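# Stow earphones in chest drawer and close it

## Task

Place the coiled earphones inside the small chest's open drawer and afterwards push the drawer closed, keeping the chest upright and in its original spot.

## Robot and tools

Robot: two arms, left_arm and right_arm, each with a two-finger gripper. Bases (URDF root) sit at (0, +0.305, +0.002) m for left_arm and (0, -0.305, +0.002) m for right_arm, both unrotated (quat_wxyz 1,0,0,0). The arm names do not match image sides.

Frame: every position, quaternion and target is in the scene frame. Origin is at table-top height, halfway between the bases, a few cm in from the near table edge; +x points out over the table, +y toward left_arm, +z up. Quaternions are written w first. Each gripper's fingers point along its own +z and separate along its own y. end_effector_position is the spot between the finger pads, roughly 1 cm short of the tips. Reported poses can be a few cm off, more when the arm is stretched.

The row: every moving command uses rows of 16 numbers: left x, y, z (m), qw, qx, qy, qz, opening, then the same eight for right. Positions and quaternions are absolute poses, not offsets. Opening runs -1 (closed) to +1 (fully open, 0.094 m); between those the fingers go to where grip_measured would read that value. Both arms always appear in a row; to park an arm, resend its last reported position and quaternion and its present opening every time (a 0 is a real command, not 'unchanged'). Keep the same quaternion in each row to hold orientation rather than copying a drifted reading.

execute_actions(actions, cameras): actions is a list of actions; each action is a table of up to 15 rows, one row per 1/30 s control step, and the last row is held to fill the action's 15 steps. Each target must lie within 0.6 m of that gripper's current position along each of the gripper's axes, or the action is rejected for both arms; a malformed action or a failing first action rejects the whole call. An empty list just reports state and images. cameras picks images: omitted, null or ["all"] gives all, [] gives none; names are cam_high, cam_low, cam_left_wrist, cam_right_wrist (each 672x504).

move(target, speed, blend, opening_speed, blocking, cameras): target is one 16-number row or a list of up to 15 rows (no 0.6 m limit). Each gripper travels in a straight line from its Hand target, rotating the short way. speed is m/s, 0.002 to 2.9, default 0.25 (rotation up to twice that in rad/s); one value or one per target. blend (m) rounds corners of a list; 0 stops at each point. opening_speed (per second on the -1..1 scale, at least 0.2) ramps the fingers; use a low value to close gently on squashable items. A changed opening on a later list entry is applied only after everything is at rest there. Moves are capped at 10 s. blocking=false returns after about 0.5 s while the move continues; a new move replaces it. Paths do not avoid obstacles or the other arm; faster moves lag and overshoot more and hit harder. The result adds a 'move:' line: done, off_target, moving, held or fault, plus limits=paced (pose clipped) or limits=held (steps withheld). An unnamed arm is done (within 10 mm and 2 degrees). Done or off_target says nothing about contact.

wait(seconds 0 to 10, cameras): lets time pass with the last commands held; a running move keeps going. stop(cameras): brakes the running move. zoom_image(camera, region): region is [x0, y0, x1, y1] pixels of that camera's latest image, top-left origin, at most 504x504. read_manual(section): returns only licence texts, moves nothing. finished_scene(scene): ends the scene irreversibly; here scene is 1. Call it only once earphones are in and the drawer is shut, with nothing held.

Result lines: per arm end_effector_position and end_effector_quat_wxyz, Hand target (where the arm is actually being sent, possibly short of your command, so send the remainder next), Tool commands, grip_measured (opening on the command scale, reads up to ~2.7 mm wide when empty), Joint positions (last number is finger opening in m), Joint velocities ('within noise' means still), joint torques (include arm weight; joints 1-3 wrap at ±28 N m), and for execute_actions some per-step positions. MOTOR HOT appears at 75 °C; at 90 °C an OVER-TEMPERATURE FAULT folds that arm and idles it for the rest of the scene; at 100 °C it goes limp.

Behaviour: orientation commands are clipped to 40 degrees from the measured one each step. Friction and gravity can leave the gripper low, short or tilted, especially far out; small moves may not happen or go sideways, so check pose after each move and correct tilt. Avoid routing a gripper close to its own base (shoulder can flip). While you think, time passes and held poses keep loading motors. A loose object may occasionally get nudged.

Avoid: dropping or releasing moving items, letting anything leave the table, tipping or shifting the chest, slamming the drawer, hard pushes, the two arms pressing or clashing (including gripping the other arm's fingers), and striking the bar, plate (tops up to ~3 cm above table) or rail near the bases. To release, command an opening well above grip_measured.

Each tool is called after "Emit:" by a JSON object that holds its "method" and its "body", one argument or row to a line.

## Session

Emit:
{"method": "execute_actions", "body": {
  "actions": []
}}

Scene clock: 0.00 s.
left_arm: end_effector_position=(+0.3821, +0.3684, +0.0946) grip_measured=+1.000 end_effector_quat_wxyz=(+0.567, -0.144, +0.802, +0.116) | right_arm: end_effector_position=(+0.3846, -0.3246, +0.1048) grip_measured=+1.000 end_effector_quat_wxyz=(+0.590, +0.055, +0.804, -0.054)
Joint positions: left_arm=[0.014 1.538 0.367 0.813 -0.344 -0.101 0.094] | right_arm=[0.029 1.49 0.333 0.85 0.18 0.034 0.094]
Joint velocities: within noise
Joint torques (N m): no reading
Motor temperatures (°C): left_arm=[19 32 39 35 26 25 22] | right_arm=[20 31 33 37 22 24 25]
Heat: left arm: 39 °C; right arm: 37 °C.
Hand target: left_arm +0.3856, +0.3684, +0.1025; +0.577, -0.145, +0.796, +0.115 | right_arm +0.3877, -0.3246, +0.1131; +0.600, +0.056, +0.796, -0.053
Tool commands: left_gripper/opening=+1.0 right_gripper/opening=+1.0

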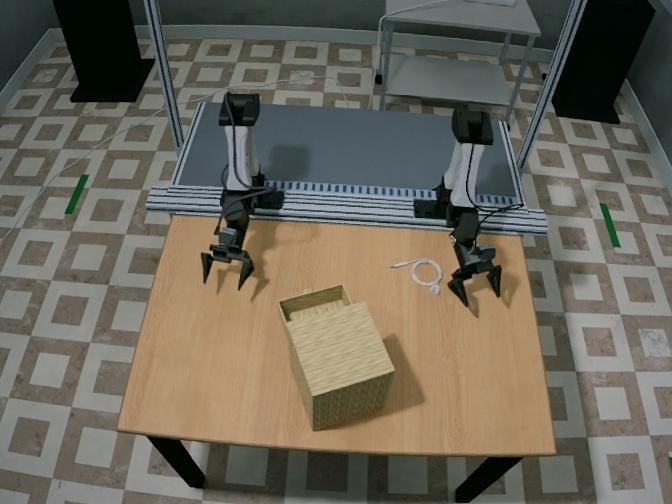

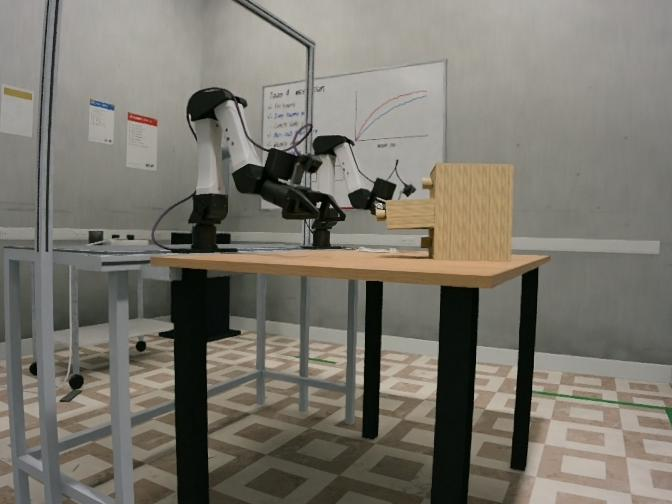

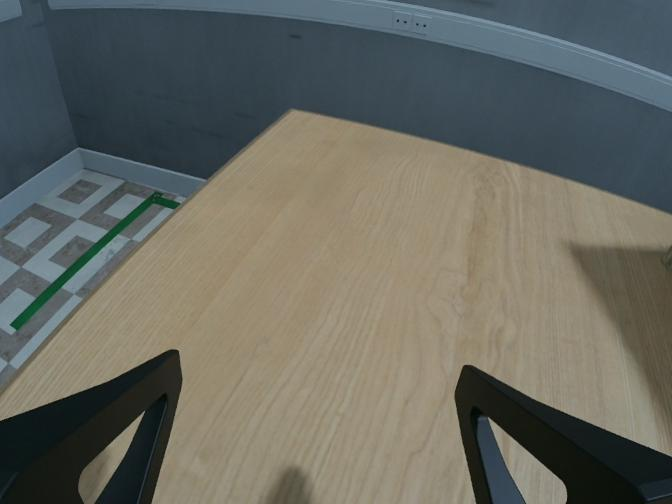

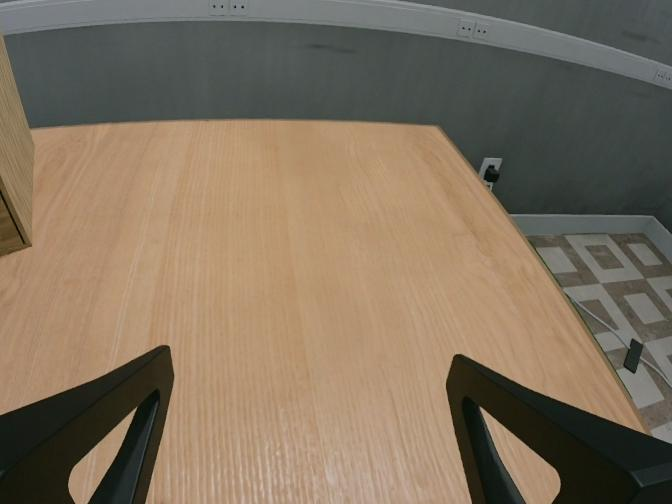

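Emit:
{"method": "zoom_image", "body": {
  "camera": "cam_high",
  "region": [370, 230, 510, 330]
}}

Emit:
{"method": "zoom_image", "body": {
  "camera": "cam_high",
  "region": [260, 270, 420, 440]
}}

Emit:
{"method": "zoom_image", "body": {
  "camera": "cam_low",
  "region": [340, 140, 540, 290]
}}

Scaled by 3.600 from the camera's 672x504 image, which has a finer 960x720 frame.

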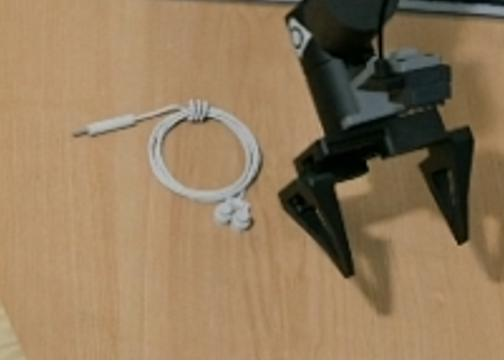

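Scaled by 2.965 from the camera's 672x504 image, which has a finer 960x720 frame.

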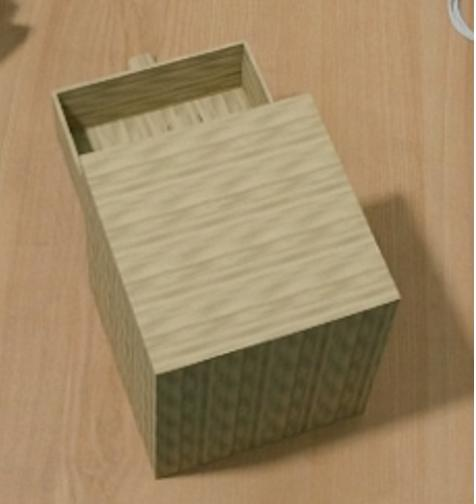

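Scaled by 2.520 from the camera's 672x504 image, which has a finer 960x720 frame.

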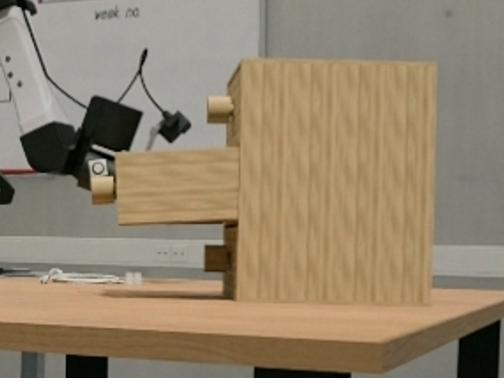

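Emit:
{"method": "move", "body": {
  "target": [0.25,0.19,0.16,0.1305,0,0.9914,0,0.0,0.3877,-0.3246,0.1131,0.600,0.056,0.796,-0.053,-1]
}}

Scene clock: 83.40 s.
left_arm: end_effector_position=(+0.2474, +0.1953, +0.1540) grip_measured=+0.003 end_effector_quat_wxyz=(+0.129, +0.003, +0.992, +0.007) | right_arm: end_effector_position=(+0.3846, -0.3246, +0.1048) grip_measured=-0.970 end_effector_quat_wxyz=(+0.590, +0.055, +0.804, -0.054)
Joint positions: left_arm=[-0.504 1.358 1.193 -1.183 -0.136 -0.482 0.047] | right_arm=[0.029 1.49 0.333 0.849 0.18 0.034 0.001]
Joint velocities: within noise
Joint torques (N m): left_arm=[-0.73 -3.56 9.37 0.74 -0.04 -0.08] | right_arm=[0.06 -6.43 6.11 2.17 0.07 -0.11]
Motor temperatures (°C): left_arm=[19 35 42 41 25 24 21] | right_arm=[20 34 37 42 21 24 24]
Heat: left arm: 42 °C; right arm: 42 °C.
Hand target: left_arm +0.2499, +0.1902, +0.1599; +0.131, +0.000, +0.991, +0.000 | right_arm +0.3876, -0.3246, +0.1130; +0.600, +0.056, +0.796, -0.053
Off the commanded pose: left_arm 0.008 m, 1 deg | right_arm 0.009 m, 1 deg.
move: done
camera_calibration:
cam_left_wrist: T_world_to_cam=[[0.0723079, -0.996836, 0.0329957, 0.170475], [-0.987011, -0.0667583, 0.146127, 0.27921], [-0.143462, -0.0431332, -0.988715, 0.311523], [0, 0, 0, 1]] pos_world=[0.307948, 0.202012, 0.261582]
cam_right_wrist: T_world_to_cam=[[-0.193563, -0.972916, 0.12636, -0.259502], [-0.640801, 0.0278456, -0.767202, 0.379662], [0.742905, -0.229474, -0.628836, -0.174609], [0, 0, 0, 1]] pos_world=[0.322776, -0.303113, 0.214267]

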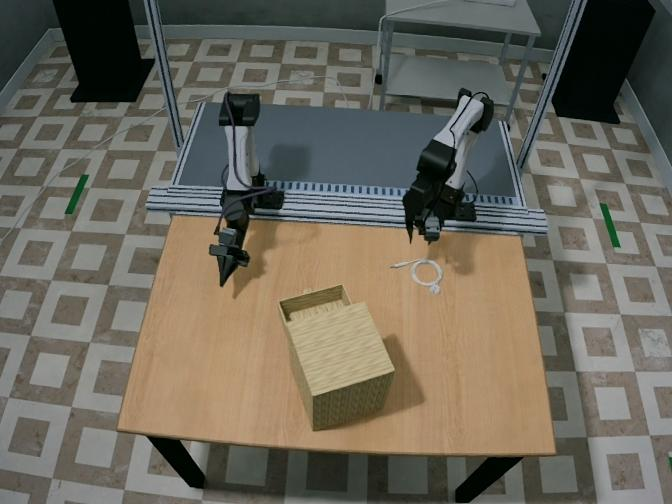

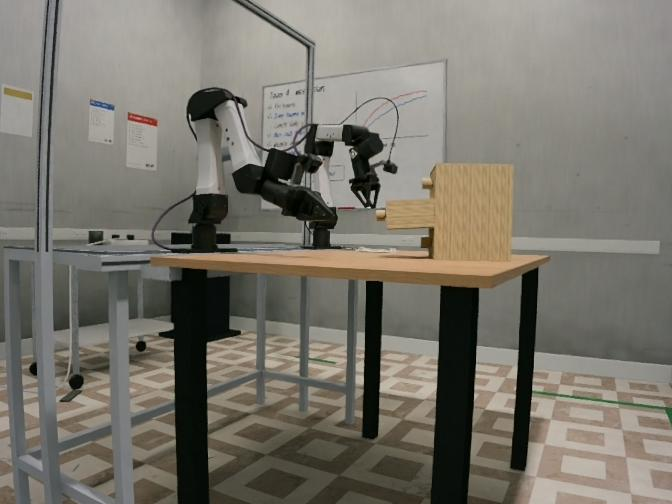

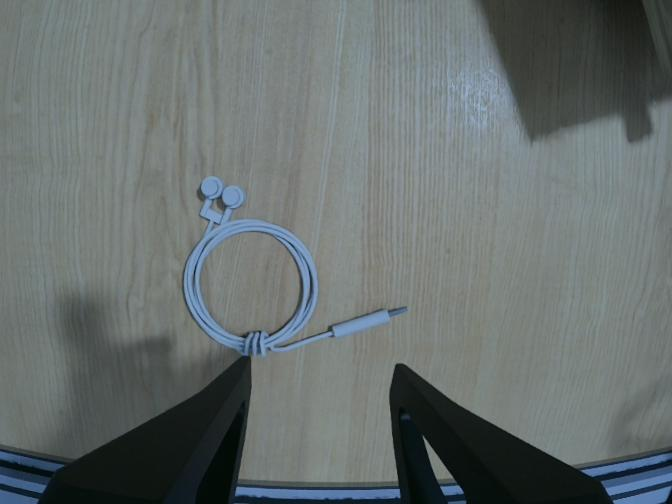

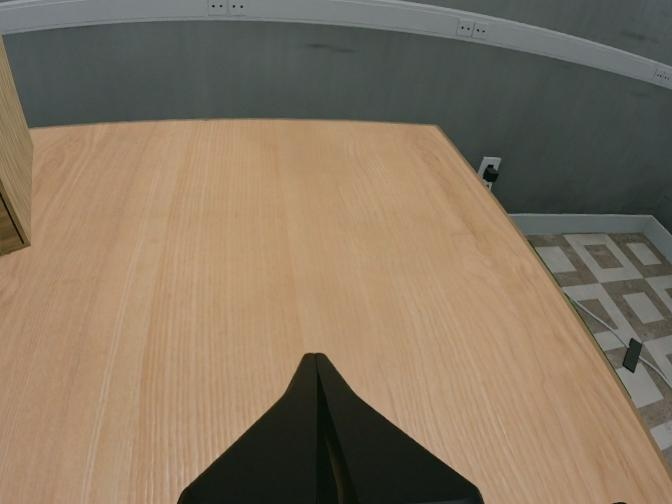

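Emit:
{"method": "move", "body": {
  "target": [0.259,0.201,0.046,0.1305,0,0.9914,0,-0.15,0.3877,-0.3246,0.1131,0.600,0.056,0.796,-0.053,-1],
  "cameras": ["cam_left_wrist","cam_low"]
}}

Scene clock: 101.23 s.
left_arm: end_effector_position=(+0.2566, +0.2016, +0.0502) grip_measured=-0.147 end_effector_quat_wxyz=(+0.132, -0.003, +0.991, +0.003) | right_arm: end_effector_position=(+0.3846, -0.3246, +0.1048) grip_measured=-0.970 end_effector_quat_wxyz=(+0.590, +0.055, +0.804, -0.054)
Joint positions: left_arm=[-0.459 1.428 0.828 -0.735 -0.122 -0.451 0.04] | right_arm=[0.029 1.49 0.333 0.849 0.18 0.034 0.001]
Joint velocities: within noise
Joint torques (N m): left_arm=[0.57 -3.48 6.17 1.08 -0.03 0.14] | right_arm=[0.08 -6.42 6.13 2.18 0.08 -0.11]
Motor temperatures (°C): left_arm=[19 34 43 37 25 24 21] | right_arm=[20 34 37 42 21 24 25]
Heat: left arm: 43 °C; right arm: 42 °C.
Hand target: left_arm +0.2588, +0.2011, +0.0460; +0.130, +0.000, +0.991, +0.000 | right_arm +0.3876, -0.3246, +0.1130; +0.600, +0.056, +0.796, -0.053
Off the commanded pose: left_arm 0.005 m, 1 deg | right_arm 0.009 m, 1 deg.
move: done
camera_calibration:
cam_left_wrist: T_world_to_cam=[[0.0829846, -0.995587, 0.0438269, 0.17597], [-0.987147, -0.0760947, 0.140534, 0.306071], [-0.136579, -0.0549258, -0.989105, 0.211106], [0, 0, 0, 1]] pos_world=[0.316367, 0.210079, 0.15808]
Images, in order (width x height): cam_low 672x504, cam_left_wrist 672x504.

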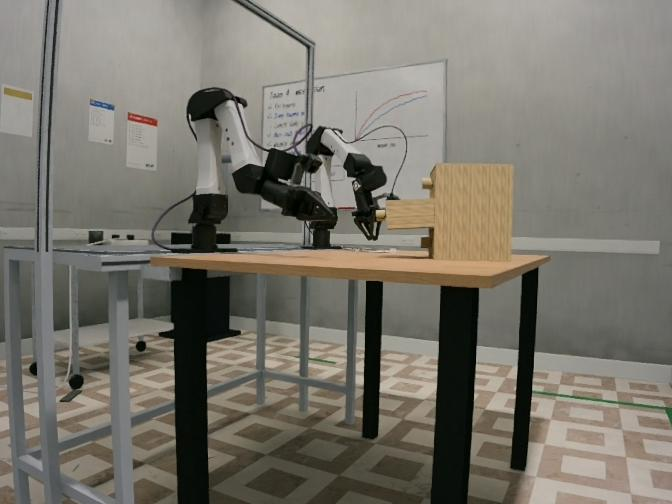

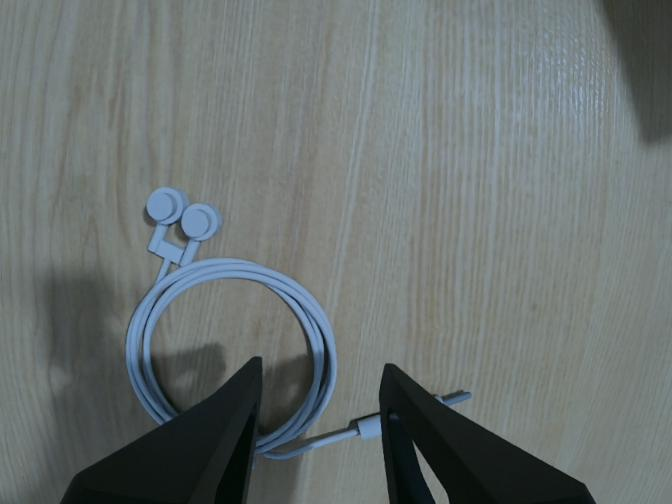

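Emit:
{"method": "move", "body": {
  "target": [0.259,0.198,0.008,0.1305,0,0.9914,0,-0.15,0.3877,-0.3246,0.1131,0.600,0.056,0.796,-0.053,-1],
  "cameras": ["cam_left_wrist","cam_low"],
  "speed": 0.1
}}

Scene clock: 115.00 s.
left_arm: end_effector_position=(+0.2597, +0.1999, +0.0134) grip_measured=-0.147 end_effector_quat_wxyz=(+0.134, -0.003, +0.991, +0.002) | right_arm: end_effector_position=(+0.3846, -0.3246, +0.1048) grip_measured=-0.970 end_effector_quat_wxyz=(+0.590, +0.055, +0.804, -0.054)
Joint positions: left_arm=[-0.459 1.51 0.738 -0.559 -0.122 -0.45 0.04] | right_arm=[0.029 1.49 0.333 0.849 0.18 0.034 0.001]
Joint velocities: within noise
Joint torques (N m): left_arm=[-0.49 -3.84 5.35 1.09 -0.07 0.06] | right_arm=[0.03 -6.42 6.12 2.18 0.07 -0.11]
Motor temperatures (°C): left_arm=[19 33 42 36 25 23 20] | right_arm=[20 34 37 42 21 24 25]
Heat: left arm: 42 °C; right arm: 42 °C.
Hand target: left_arm +0.2588, +0.1981, +0.0081; +0.130, +0.000, +0.991, +0.000 | right_arm +0.3876, -0.3246, +0.1130; +0.600, +0.056, +0.796, -0.053
Off the commanded pose: left_arm 0.006 m, 1 deg | right_arm 0.009 m, 1 deg.
move: done
camera_calibration:
cam_left_wrist: T_world_to_cam=[[0.0823401, -0.995546, 0.0459098, 0.175781], [-0.987518, -0.0752963, 0.138343, 0.314203], [-0.13427, -0.056728, -0.98932, 0.174785], [0, 0, 0, 1]] pos_world=[0.319276, 0.208571, 0.12138]
Images, in order (width x height): cam_low 672x504, cam_left_wrist 672x504.

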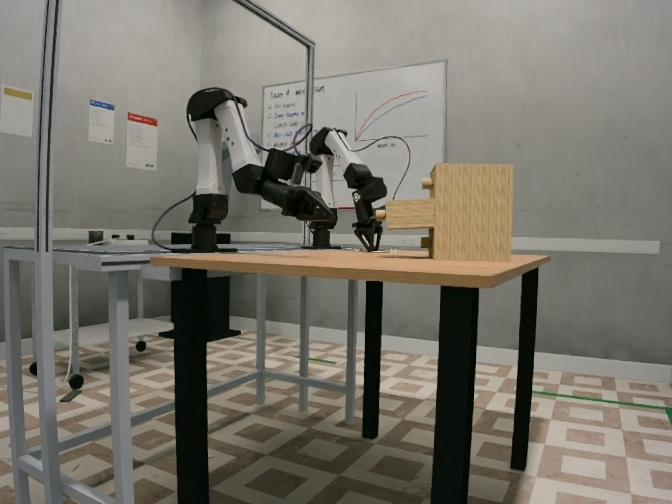

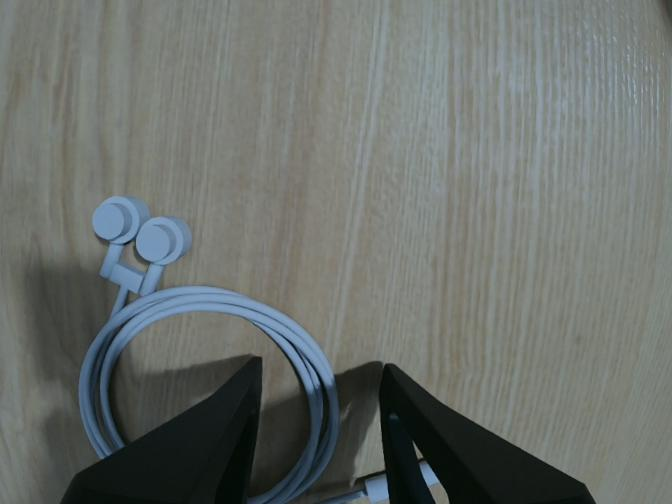

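Emit:
{"method": "move", "body": {
  "target": [
    [0.258,0.1975,0.004,0.1305,0,0.9914,0,-0.15,0.3877,-0.3246,0.1131,0.600,0.056,0.796,-0.053,-1],
    [0.258,0.1975,0.004,0.1305,0,0.9914,0,-1,0.3877,-0.3246,0.1131,0.600,0.056,0.796,-0.053,-1]
  ],
  "cameras": ["cam_left_wrist","cam_low"],
  "opening_speed": 0.8,
  "speed": 0.1
}}

Emit:
{"method": "move", "body": {
  "target": [0.262,0.19,0.24,0.1305,0,0.9914,0,-1,0.3877,-0.3246,0.1131,0.600,0.056,0.796,-0.053,-1],
  "speed": 0.15
}}

Scene clock: 125.57 s.
left_arm: end_effector_position=(+0.2642, +0.1983, +0.0127) grip_measured=-0.965 end_effector_quat_wxyz=(+0.145, -0.003, +0.989, -0.001) | right_arm: end_effector_position=(+0.3846, -0.3246, +0.1048) grip_measured=-0.970 end_effector_quat_wxyz=(+0.590, +0.055, +0.804, -0.054)
Joint positions: left_arm=[-0.46 1.513 0.731 -0.526 -0.127 -0.45 0.002] | right_arm=[0.029 1.49 0.333 0.849 0.18 0.034 0.001]
Joint velocities: within noise
Joint torques (N m): left_arm=[-0.7 -3.56 5.01 0.98 -0.03 0.02] | right_arm=[0.09 -6.39 6.09 2.18 0.08 -0.11]
Motor temperatures (°C): left_arm=[19 33 42 35 25 23 20] | right_arm=[20 34 37 42 21 23 25]
Heat: left arm: 42 °C; right arm: 42 °C.
Hand target: left_arm +0.2577, +0.1977, +0.0043; +0.130, +0.000, +0.991, +0.000 | right_arm +0.3876, -0.3246, +0.1130; +0.600, +0.056, +0.796, -0.053
Off the commanded pose: left_arm 0.011 m, 2 deg | right_arm 0.009 m, 1 deg.
move: off_target (left_arm)
camera_calibration:
cam_left_wrist: T_world_to_cam=[[0.0814214, -0.995267, 0.0530535, 0.173937], [-0.990361, -0.074806, 0.116574, 0.319578], [-0.112053, -0.0620337, -0.991764, 0.16977], [0, 0, 0, 1]] pos_world=[0.321359, 0.207552, 0.121889]
Images, in order (width x height): cam_low 672x504, cam_left_wrist 672x504.

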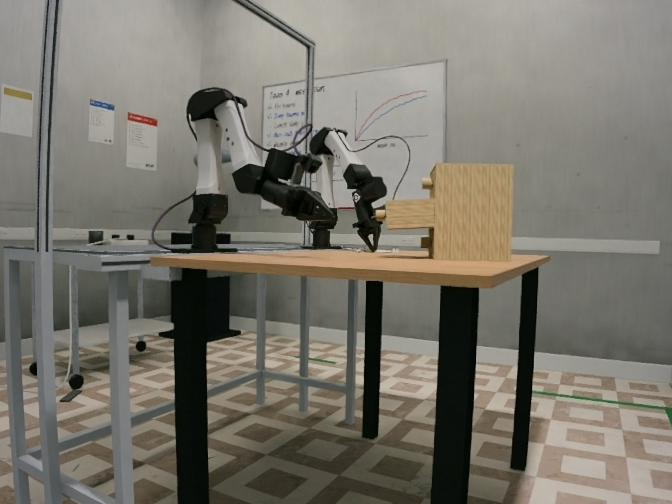

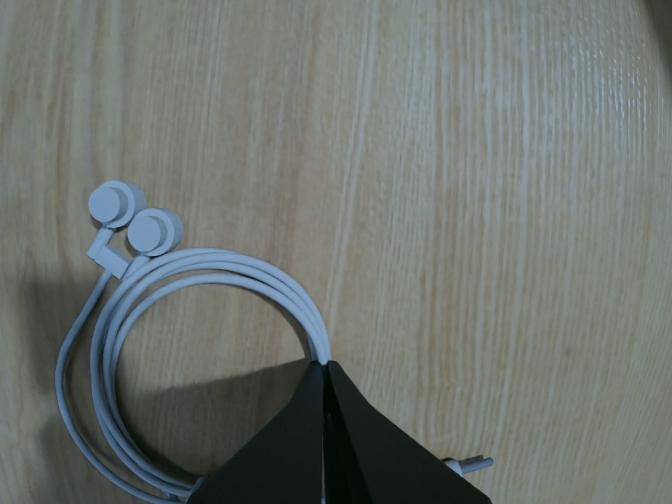

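Scene clock: 127.97 s.
left_arm: end_effector_position=(+0.2610, +0.1940, +0.2359) grip_measured=-0.969 end_effector_quat_wxyz=(+0.130, +0.002, +0.992, +0.004) | right_arm: end_effector_position=(+0.3846, -0.3246, +0.1048) grip_measured=-0.970 end_effector_quat_wxyz=(+0.590, +0.055, +0.804, -0.054)
Joint positions: left_arm=[-0.478 1.472 1.622 -1.492 -0.126 -0.459 0.001] | right_arm=[0.029 1.49 0.333 0.849 0.18 0.034 0.001]
Joint velocities: within noise
Joint torques (N m): left_arm=[-0.87 -4.12 8.54 0.77 -0.09 -0.06] | right_arm=[0.06 -6.42 6.09 2.17 0.07 -0.11]
Motor temperatures (°C): left_arm=[19 33 42 35 25 23 21] | right_arm=[20 34 37 42 21 23 25]
Heat: left arm: 42 °C; right arm: 42 °C.
Hand target: left_arm +0.2620, +0.1901, +0.2400; +0.131, +0.000, +0.991, +0.000 | right_arm +0.3876, -0.3246, +0.1130; +0.600, +0.056, +0.796, -0.053
Off the commanded pose: left_arm 0.006 m, 1 deg | right_arm 0.009 m, 1 deg.
move: done
camera_calibration:
cam_left_wrist: T_world_to_cam=[[0.0733978, -0.996529, 0.0392711, 0.163704], [-0.987102, -0.0669731, 0.14541, 0.280968], [-0.142275, -0.0494373, -0.988592, 0.395172], [0, 0, 0, 1]] pos_world=[0.321552, 0.201489, 0.34338]
cam_right_wrist: T_world_to_cam=[[-0.193563, -0.972916, 0.12636, -0.259502], [-0.640801, 0.0278456, -0.767202, 0.379662], [0.742905, -0.229474, -0.628836, -0.174609], [0, 0, 0, 1]] pos_world=[0.322776, -0.303113, 0.214267]

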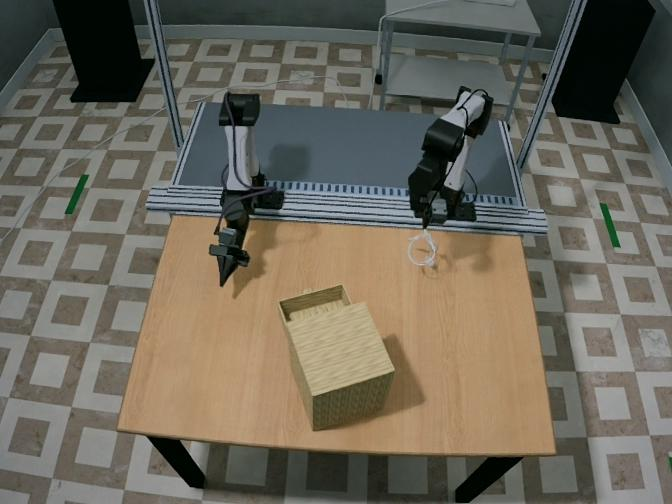

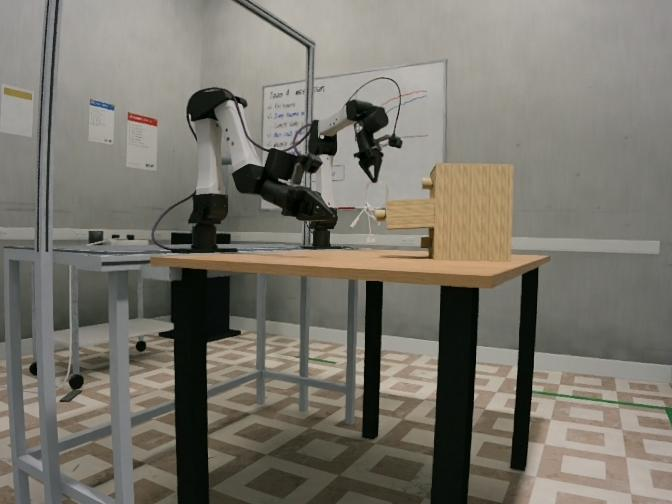

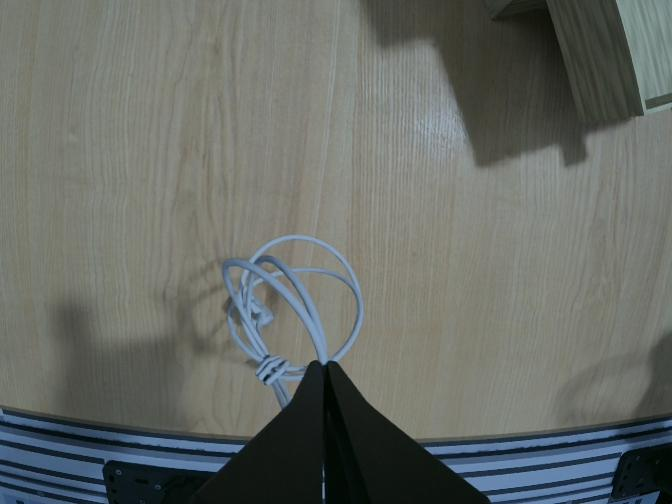

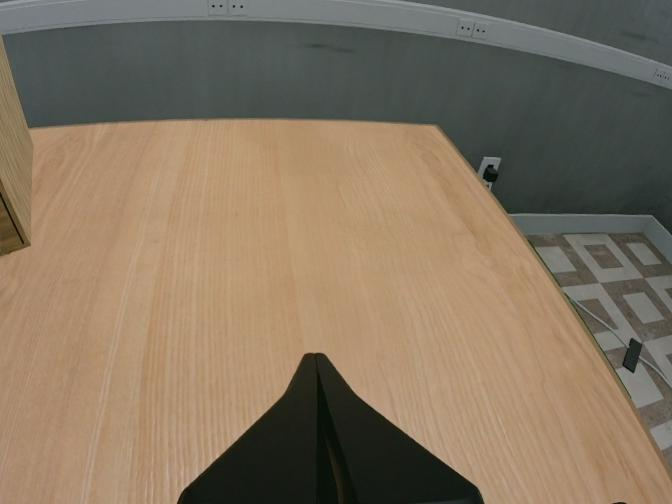

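Emit:
{"method": "move", "body": {
  "target": [0.36,0.0,0.32,0.2588,0,0.9659,0,-1,0.3877,-0.3246,0.1131,0.600,0.056,0.796,-0.053,-1]
}}

Scene clock: 138.83 s.
left_arm: end_effector_position=(+0.3581, +0.0011, +0.3189) grip_measured=-0.969 end_effector_quat_wxyz=(+0.322, +0.019, +0.945, -0.055) | right_arm: end_effector_position=(+0.3846, -0.3246, +0.1048) grip_measured=-0.970 end_effector_quat_wxyz=(+0.590, +0.055, +0.804, -0.054)
Joint positions: left_arm=[-0.841 2.162 2.728 -1.579 -0.383 -0.69 0.001] | right_arm=[0.029 1.49 0.333 0.849 0.18 0.034 0.001]
Joint velocities: within noise
Joint torques (N m): left_arm=[-0.36 -8.44 7.49 1.27 -0.37 -0.03] | right_arm=[0.09 -6.41 6.12 2.18 0.07 -0.11]
Motor temperatures (°C): left_arm=[19 33 44 34 25 23 21] | right_arm=[20 34 37 42 21 23 25]
Heat: left arm: 44 °C; right arm: 42 °C.
Hand target: left_arm +0.3597, +0.0004, +0.3195; +0.326, +0.014, +0.944, -0.054 | right_arm +0.3876, -0.3246, +0.1130; +0.600, +0.056, +0.796, -0.053
Off the commanded pose: left_arm 0.002 m, 10 deg | right_arm 0.009 m, 1 deg.
joint sent to its limit (left arm) — joint 4 (wrist pitch), lower limit. The joint targets are off in orientation, not in position.
move: off_target (left_arm)
camera_calibration:
cam_left_wrist: T_world_to_cam=[[-0.0190681, -0.985954, 0.165923, -0.0461667], [-0.970023, -0.0219687, -0.242019, 0.469134], [0.242265, -0.165564, -0.955979, 0.333602], [0, 0, 0, 1]] pos_world=[0.37337, 0.0200204, 0.440116]
cam_right_wrist: T_world_to_cam=[[-0.193563, -0.972916, 0.12636, -0.259502], [-0.640801, 0.0278456, -0.767202, 0.379662], [0.742905, -0.229474, -0.628836, -0.174609], [0, 0, 0, 1]] pos_world=[0.322776, -0.303113, 0.214267]

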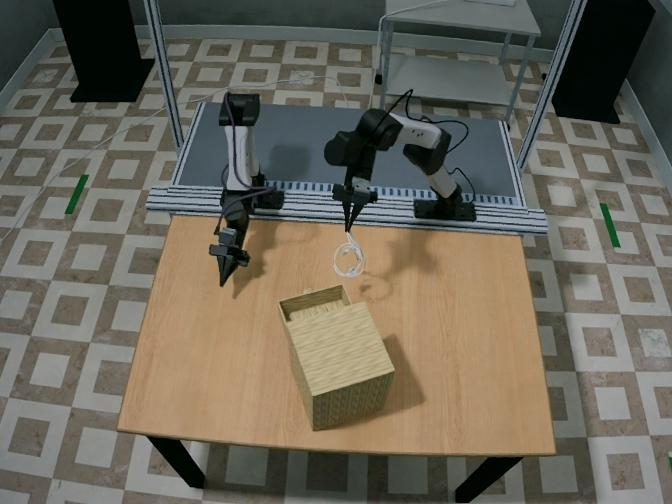

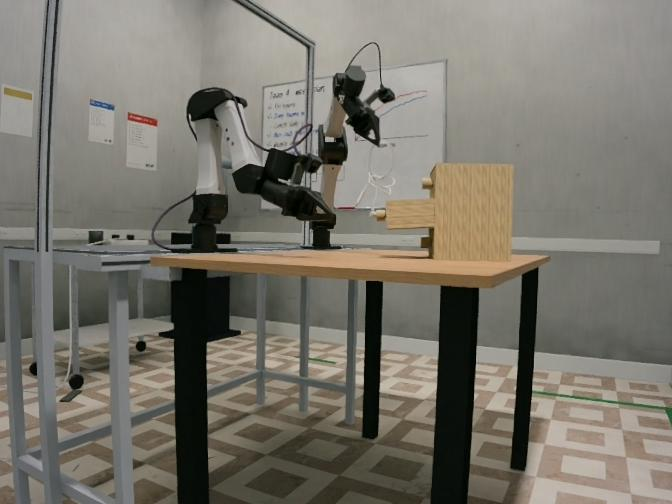

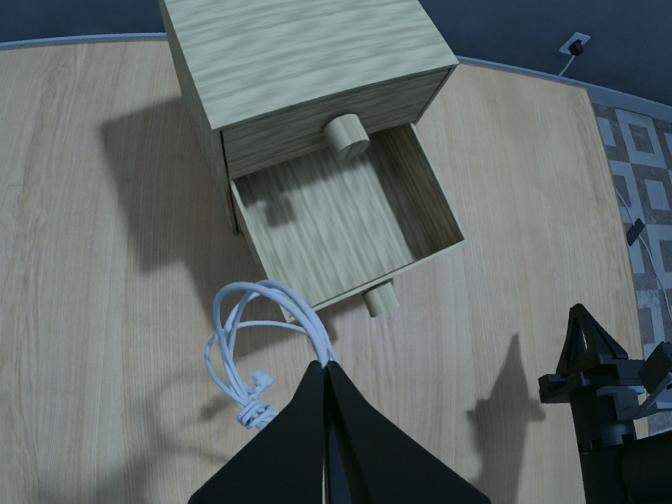

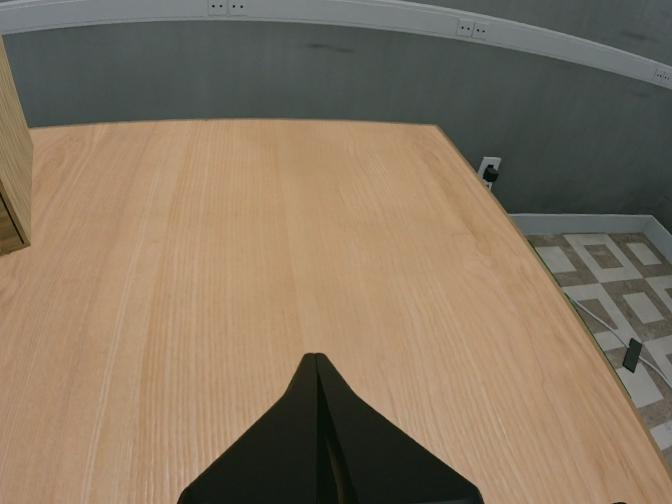

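Emit:
{"method": "move", "body": {
  "target": [
    [0.37,0.0,0.36,0.342,0,0.94,0,-1,0.3877,-0.3246,0.1131,0.600,0.056,0.796,-0.053,-1],
    [0.465,-0.055,0.36,0.342,0,0.94,0,-1,0.3877,-0.3246,0.1131,0.600,0.056,0.796,-0.053,-1]
  ],
  "blend": 0.02,
  "speed": 0.18
}}

Scene clock: 157.13 s.
left_arm: end_effector_position=(+0.4591, -0.0505, +0.3569) grip_measured=-0.969 end_effector_quat_wxyz=(+0.500, +0.036, +0.860, -0.099) | right_arm: end_effector_position=(+0.3846, -0.3246, +0.1048) grip_measured=-0.970 end_effector_quat_wxyz=(+0.590, +0.055, +0.804, -0.054)
Joint positions: left_arm=[-0.797 2.33 2.846 -1.091 -0.485 -0.447 0.001] | right_arm=[0.029 1.49 0.333 0.849 0.18 0.034 0.001]
Joint velocities: within noise
Joint torques (N m): left_arm=[0.23 -9.91 7.69 2.07 -0.13 0.14] | right_arm=[0.08 -6.39 6.13 2.18 0.07 -0.1]
Motor temperatures (°C): left_arm=[19 35 45 35 25 23 22] | right_arm=[20 34 37 43 21 23 26]
Heat: left arm: 45 °C; right arm: 43 °C.
Hand target: left_arm +0.4643, -0.0543, +0.3593; +0.508, +0.037, +0.854, -0.105 | right_arm +0.3876, -0.3246, +0.1130; +0.600, +0.056, +0.796, -0.053
Off the commanded pose: left_arm 0.008 m, 24 deg | right_arm 0.009 m, 1 deg.
elbow stopped short (left arm): the move would have taken joint 3 (elbow) straighter than the controller allows.
move: off_target (left_arm)
camera_calibration:
cam_left_wrist: T_world_to_cam=[[-0.13926, -0.965234, 0.221202, -0.0649838], [-0.804157, -0.0201238, -0.594077, 0.624702], [0.577874, -0.260613, -0.773397, 0.11288], [0, 0, 0, 1]] pos_world=[0.428078, -0.0207351, 0.472797]
cam_right_wrist: T_world_to_cam=[[-0.193563, -0.972916, 0.12636, -0.259502], [-0.640801, 0.0278456, -0.767202, 0.379662], [0.742905, -0.229474, -0.628836, -0.174609], [0, 0, 0, 1]] pos_world=[0.322776, -0.303113, 0.214267]

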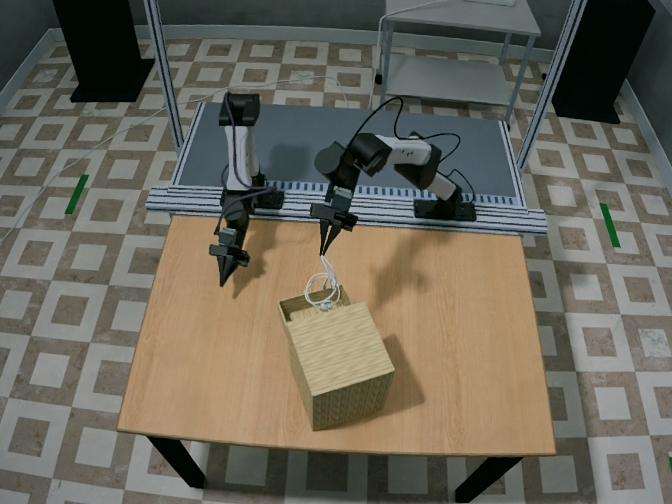

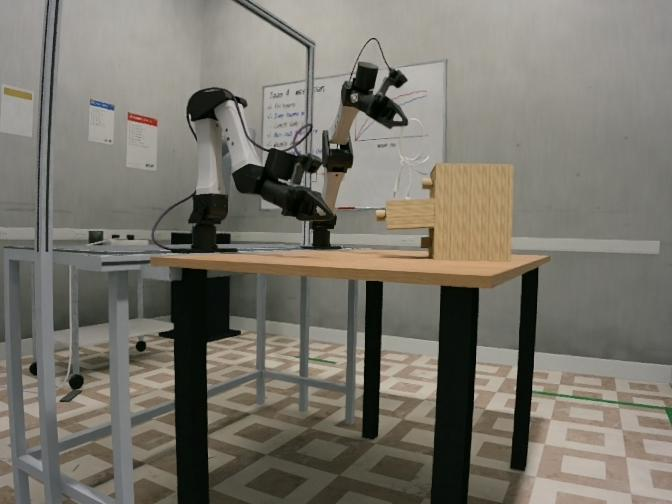

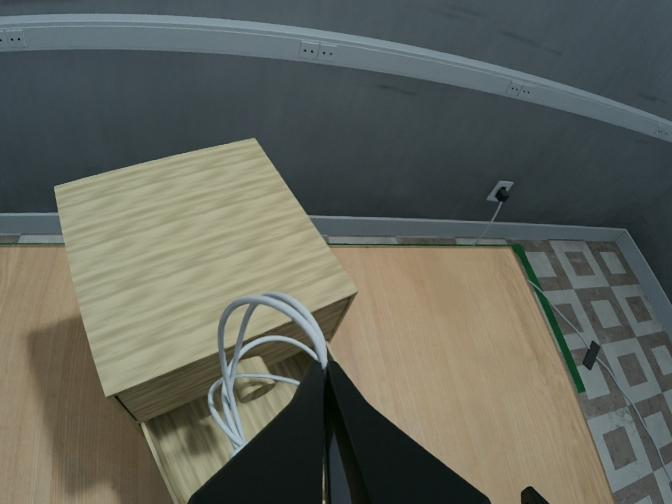

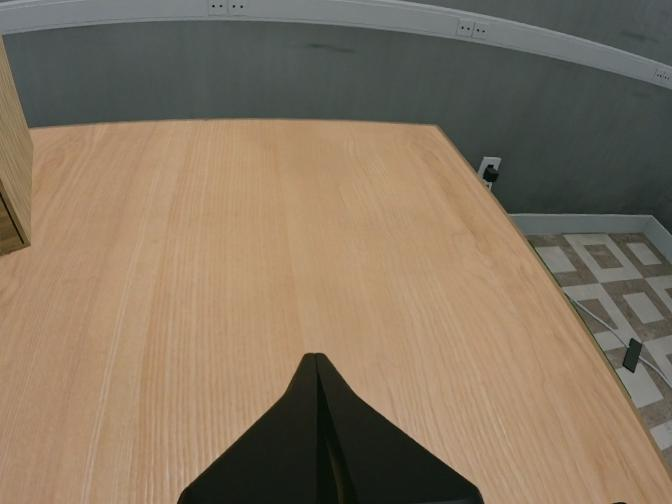

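Emit:
{"method": "move", "body": {
  "target": [
    [0.440,-0.085,0.35,0.38,0,0.925,0,-1,0.3877,-0.3246,0.1131,0.600,0.056,0.796,-0.053,-1],
    [0.440,-0.085,0.27,0.342,0,0.94,0,-1,0.3877,-0.3246,0.1131,0.600,0.056,0.796,-0.053,-1]
  ],
  "speed": 0.12
}}

Scene clock: 167.33 s.
left_arm: end_effector_position=(+0.4361, -0.0859, +0.2720) grip_measured=-0.969 end_effector_quat_wxyz=(+0.426, +0.033, +0.902, -0.062) | right_arm: end_effector_position=(+0.3846, -0.3246, +0.1048) grip_measured=-0.970 end_effector_quat_wxyz=(+0.590, +0.055, +0.804, -0.054)
Joint positions: left_arm=[-0.878 2.449 2.846 -1.209 -0.523 -0.593 0.001] | right_arm=[0.029 1.49 0.333 0.849 0.18 0.034 0.001]
Joint velocities: within noise
Joint torques (N m): left_arm=[0.66 -11.06 7.97 1.53 -0.21 -0.07] | right_arm=[0.06 -6.41 6.12 2.18 0.08 -0.11]
Motor temperatures (°C): left_arm=[19 36 45 36 25 23 22] | right_arm=[20 34 37 43 21 23 26]
Heat: left arm: 45 °C; right arm: 43 °C.
Hand target: left_arm +0.4396, -0.0844, +0.2695; +0.423, +0.025, +0.903, -0.065 | right_arm +0.3876, -0.3246, +0.1130; +0.600, +0.056, +0.796, -0.053
Off the commanded pose: left_arm 0.005 m, 13 deg | right_arm 0.009 m, 1 deg.
elbow stopped short (left arm): the move would have taken joint 3 (elbow) straighter than the controller allows.
move: off_target (left_arm)
camera_calibration:
cam_left_wrist: T_world_to_cam=[[-0.0773496, -0.98297, 0.166696, -0.0972998], [-0.891344, -0.00672925, -0.453278, 0.555912], [0.44668, -0.183644, -0.875643, 0.142885], [0, 0, 0, 1]] pos_world=[0.424159, -0.0656618, 0.393319]
cam_right_wrist: T_world_to_cam=[[-0.193563, -0.972916, 0.12636, -0.259502], [-0.640801, 0.0278456, -0.767202, 0.379662], [0.742905, -0.229474, -0.628836, -0.174609], [0, 0, 0, 1]] pos_world=[0.322776, -0.303113, 0.214267]

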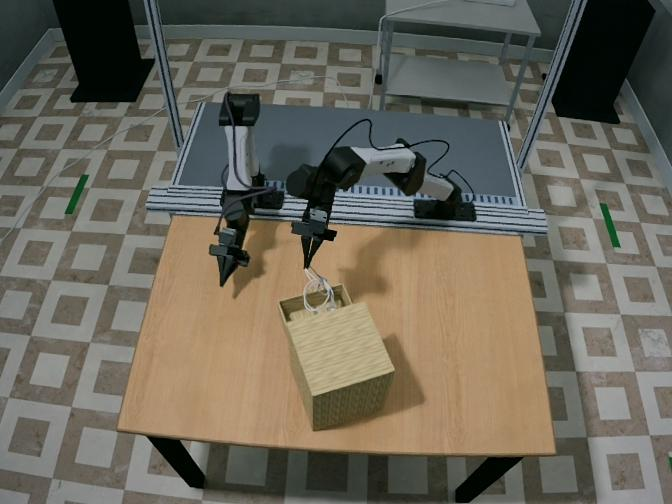

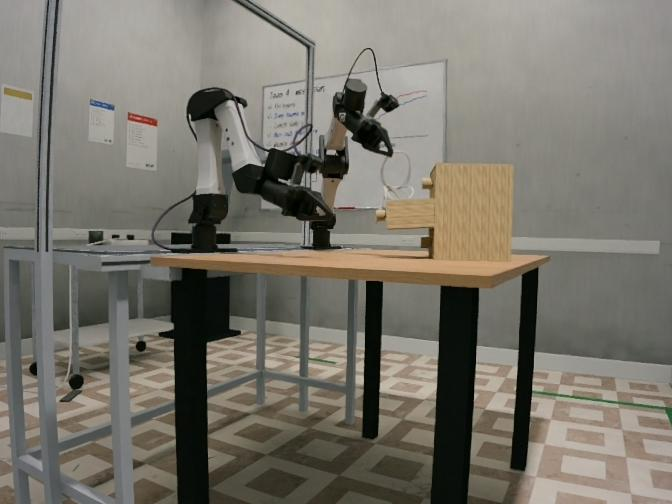

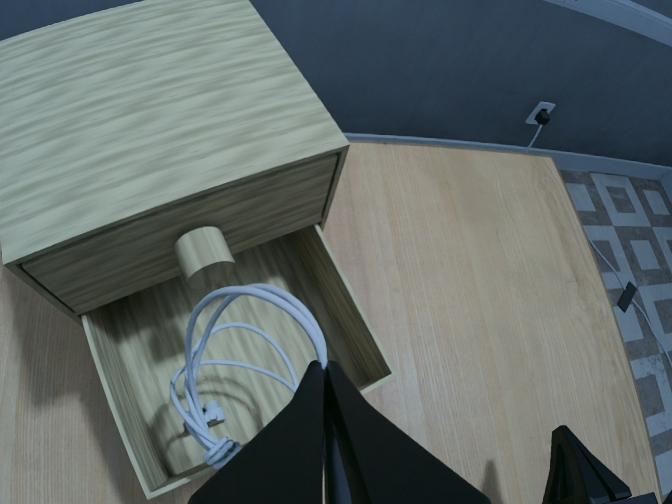

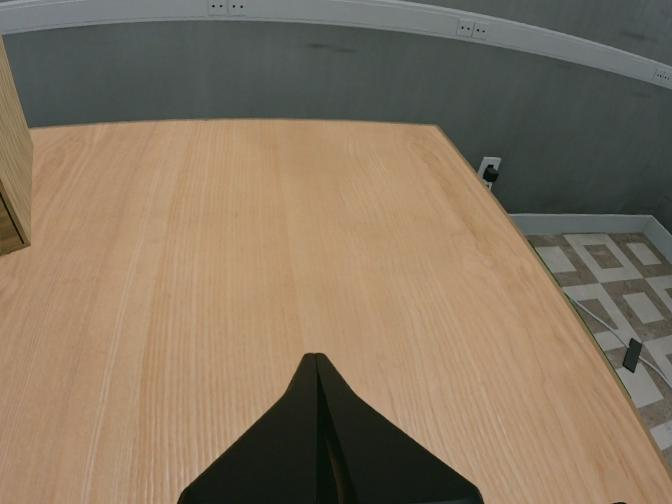

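Emit:
{"method": "zoom_image", "body": {
  "camera": "cam_low",
  "region": [350, 110, 480, 240]
}}

Emit:
{"method": "zoom_image", "body": {
  "camera": "cam_high",
  "region": [260, 240, 390, 340]
}}

Scaled by 3.877 from the camera's 672x504 image, which has a finer 960x720 frame.

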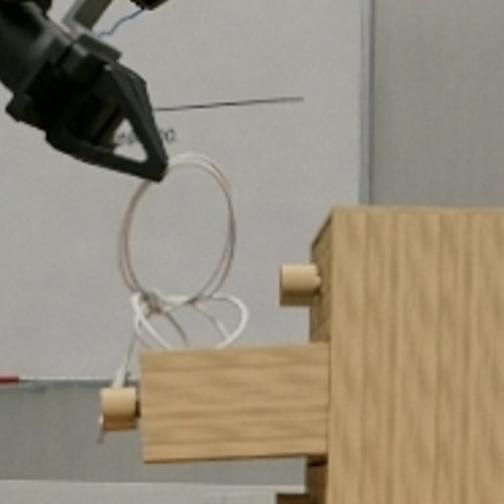

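Scaled by 3.877 from the camera's 672x504 image, which has a finer 960x720 frame.

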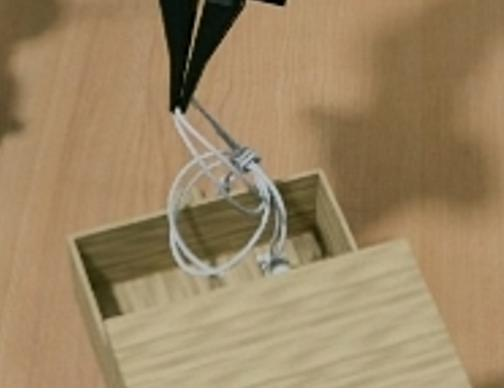

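Emit:
{"method": "move", "body": {
  "target": [
    [0.440,-0.085,0.355,0.41,0.03,0.91,-0.06,-1,0.3877,-0.3246,0.1131,0.600,0.056,0.796,-0.053,-1],
    [0.469,-0.085,0.355,0.45,0.03,0.89,-0.06,-1,0.3877,-0.3246,0.1131,0.600,0.056,0.796,-0.053,-1],
    [0.469,-0.085,0.28,0.426,0.033,0.902,-0.062,-1,0.3877,-0.3246,0.1131,0.600,0.056,0.796,-0.053,-1]
  ],
  "speed": 0.12
}}

Emit:
{"method": "zoom_image", "body": {
  "camera": "cam_low",
  "region": [350, 110, 480, 240]
}}

Emit:
{"method": "zoom_image", "body": {
  "camera": "cam_high",
  "region": [260, 240, 390, 340]
}}

Scene clock: 197.27 s.
left_arm: end_effector_position=(+0.4650, -0.0861, +0.2814) grip_measured=-0.969 end_effector_quat_wxyz=(+0.455, +0.048, +0.886, -0.078) | right_arm: end_effector_position=(+0.3846, -0.3246, +0.1048) grip_measured=-0.970 end_effector_quat_wxyz=(+0.590, +0.055, +0.804, -0.054)
Joint positions: left_arm=[-0.832 2.463 2.846 -1.089 -0.487 -0.495 0.001] | right_arm=[0.029 1.49 0.333 0.849 0.18 0.034 0.001]
Joint velocities: within noise
Joint torques (N m): left_arm=[0.64 -11.4 8.12 1.63 -0.14 -0.08] | right_arm=[0.05 -6.41 6.11 2.18 0.08 -0.11]
Motor temperatures (°C): left_arm=[19 41 46 36 24 23 23] | right_arm=[20 34 37 43 21 23 26]
Heat: left arm: 46 °C; right arm: 43 °C.
Hand target: left_arm +0.4687, -0.0845, +0.2795; +0.453, +0.040, +0.887, -0.082 | right_arm +0.3876, -0.3246, +0.1130; +0.600, +0.056, +0.796, -0.053
Off the commanded pose: left_arm 0.004 m, 5 deg | right_arm 0.009 m, 1 deg.
elbow stopped short (left arm): the move would have taken joint 3 (elbow) straighter than the controller allows.
move: off_target (left_arm)
camera_calibration:
cam_left_wrist: T_world_to_cam=[[-0.1269, -0.975591, 0.179217, -0.0767123], [-0.858848, 0.0176737, -0.511925, 0.589536], [0.496262, -0.218883, -0.840127, 0.102071], [0, 0, 0, 1]] pos_world=[0.445933, -0.0629176, 0.401299]
cam_right_wrist: T_world_to_cam=[[-0.193563, -0.972916, 0.12636, -0.259502], [-0.640801, 0.0278456, -0.767202, 0.379662], [0.742905, -0.229474, -0.628836, -0.174609], [0, 0, 0, 1]] pos_world=[0.322776, -0.303113, 0.214267]

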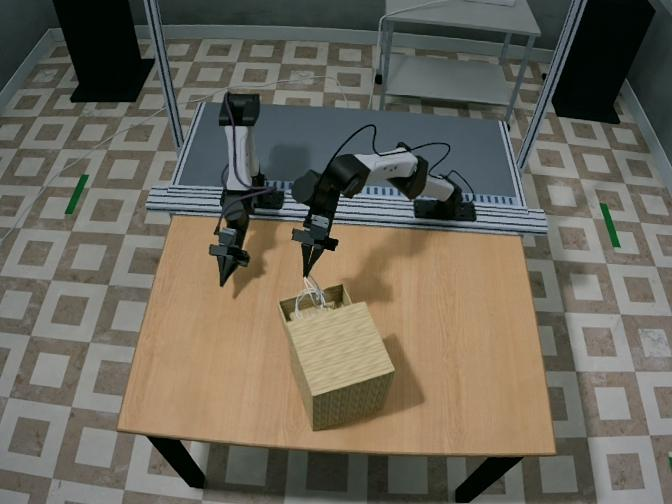

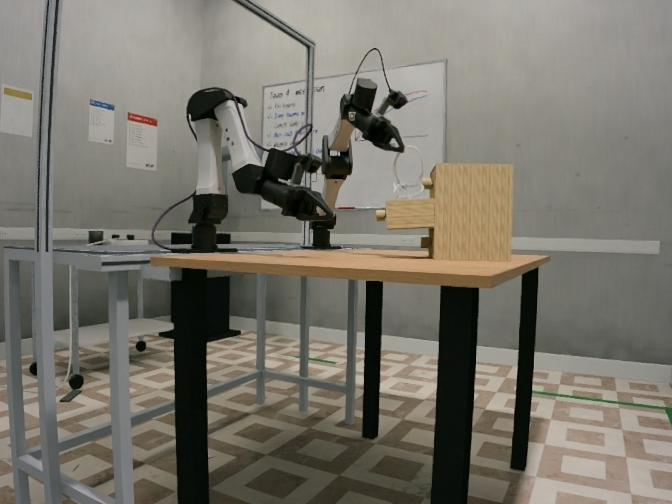

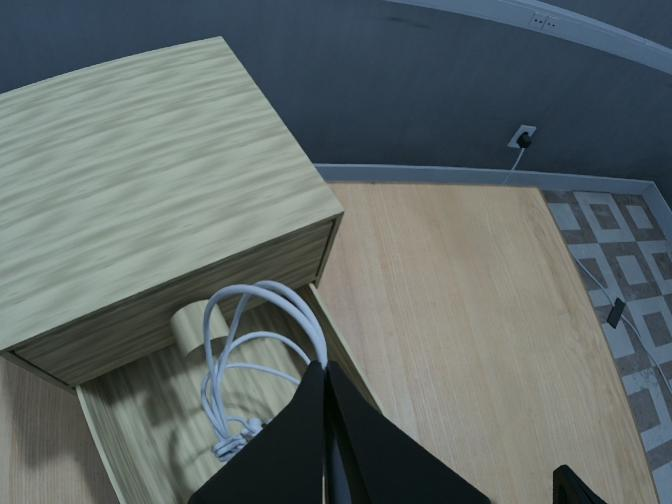

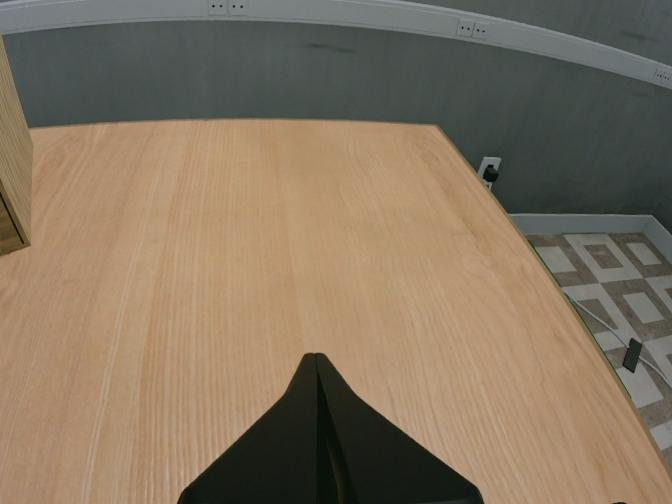

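Scaled by 3.877 from the camera's 672x504 image, which has a finer 960x720 frame.

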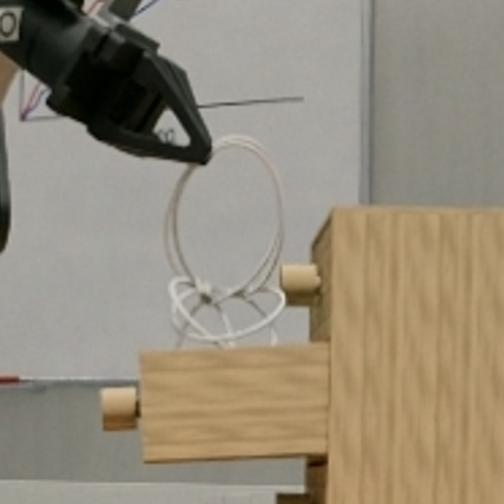

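Scaled by 3.877 from the camera's 672x504 image, which has a finer 960x720 frame.

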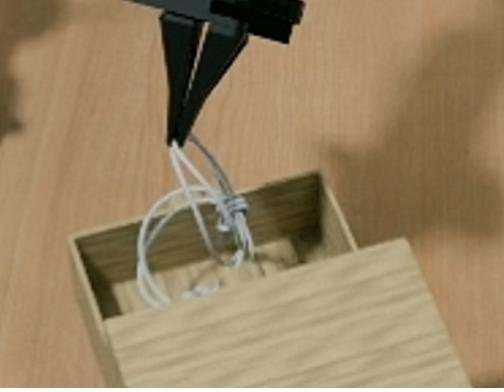

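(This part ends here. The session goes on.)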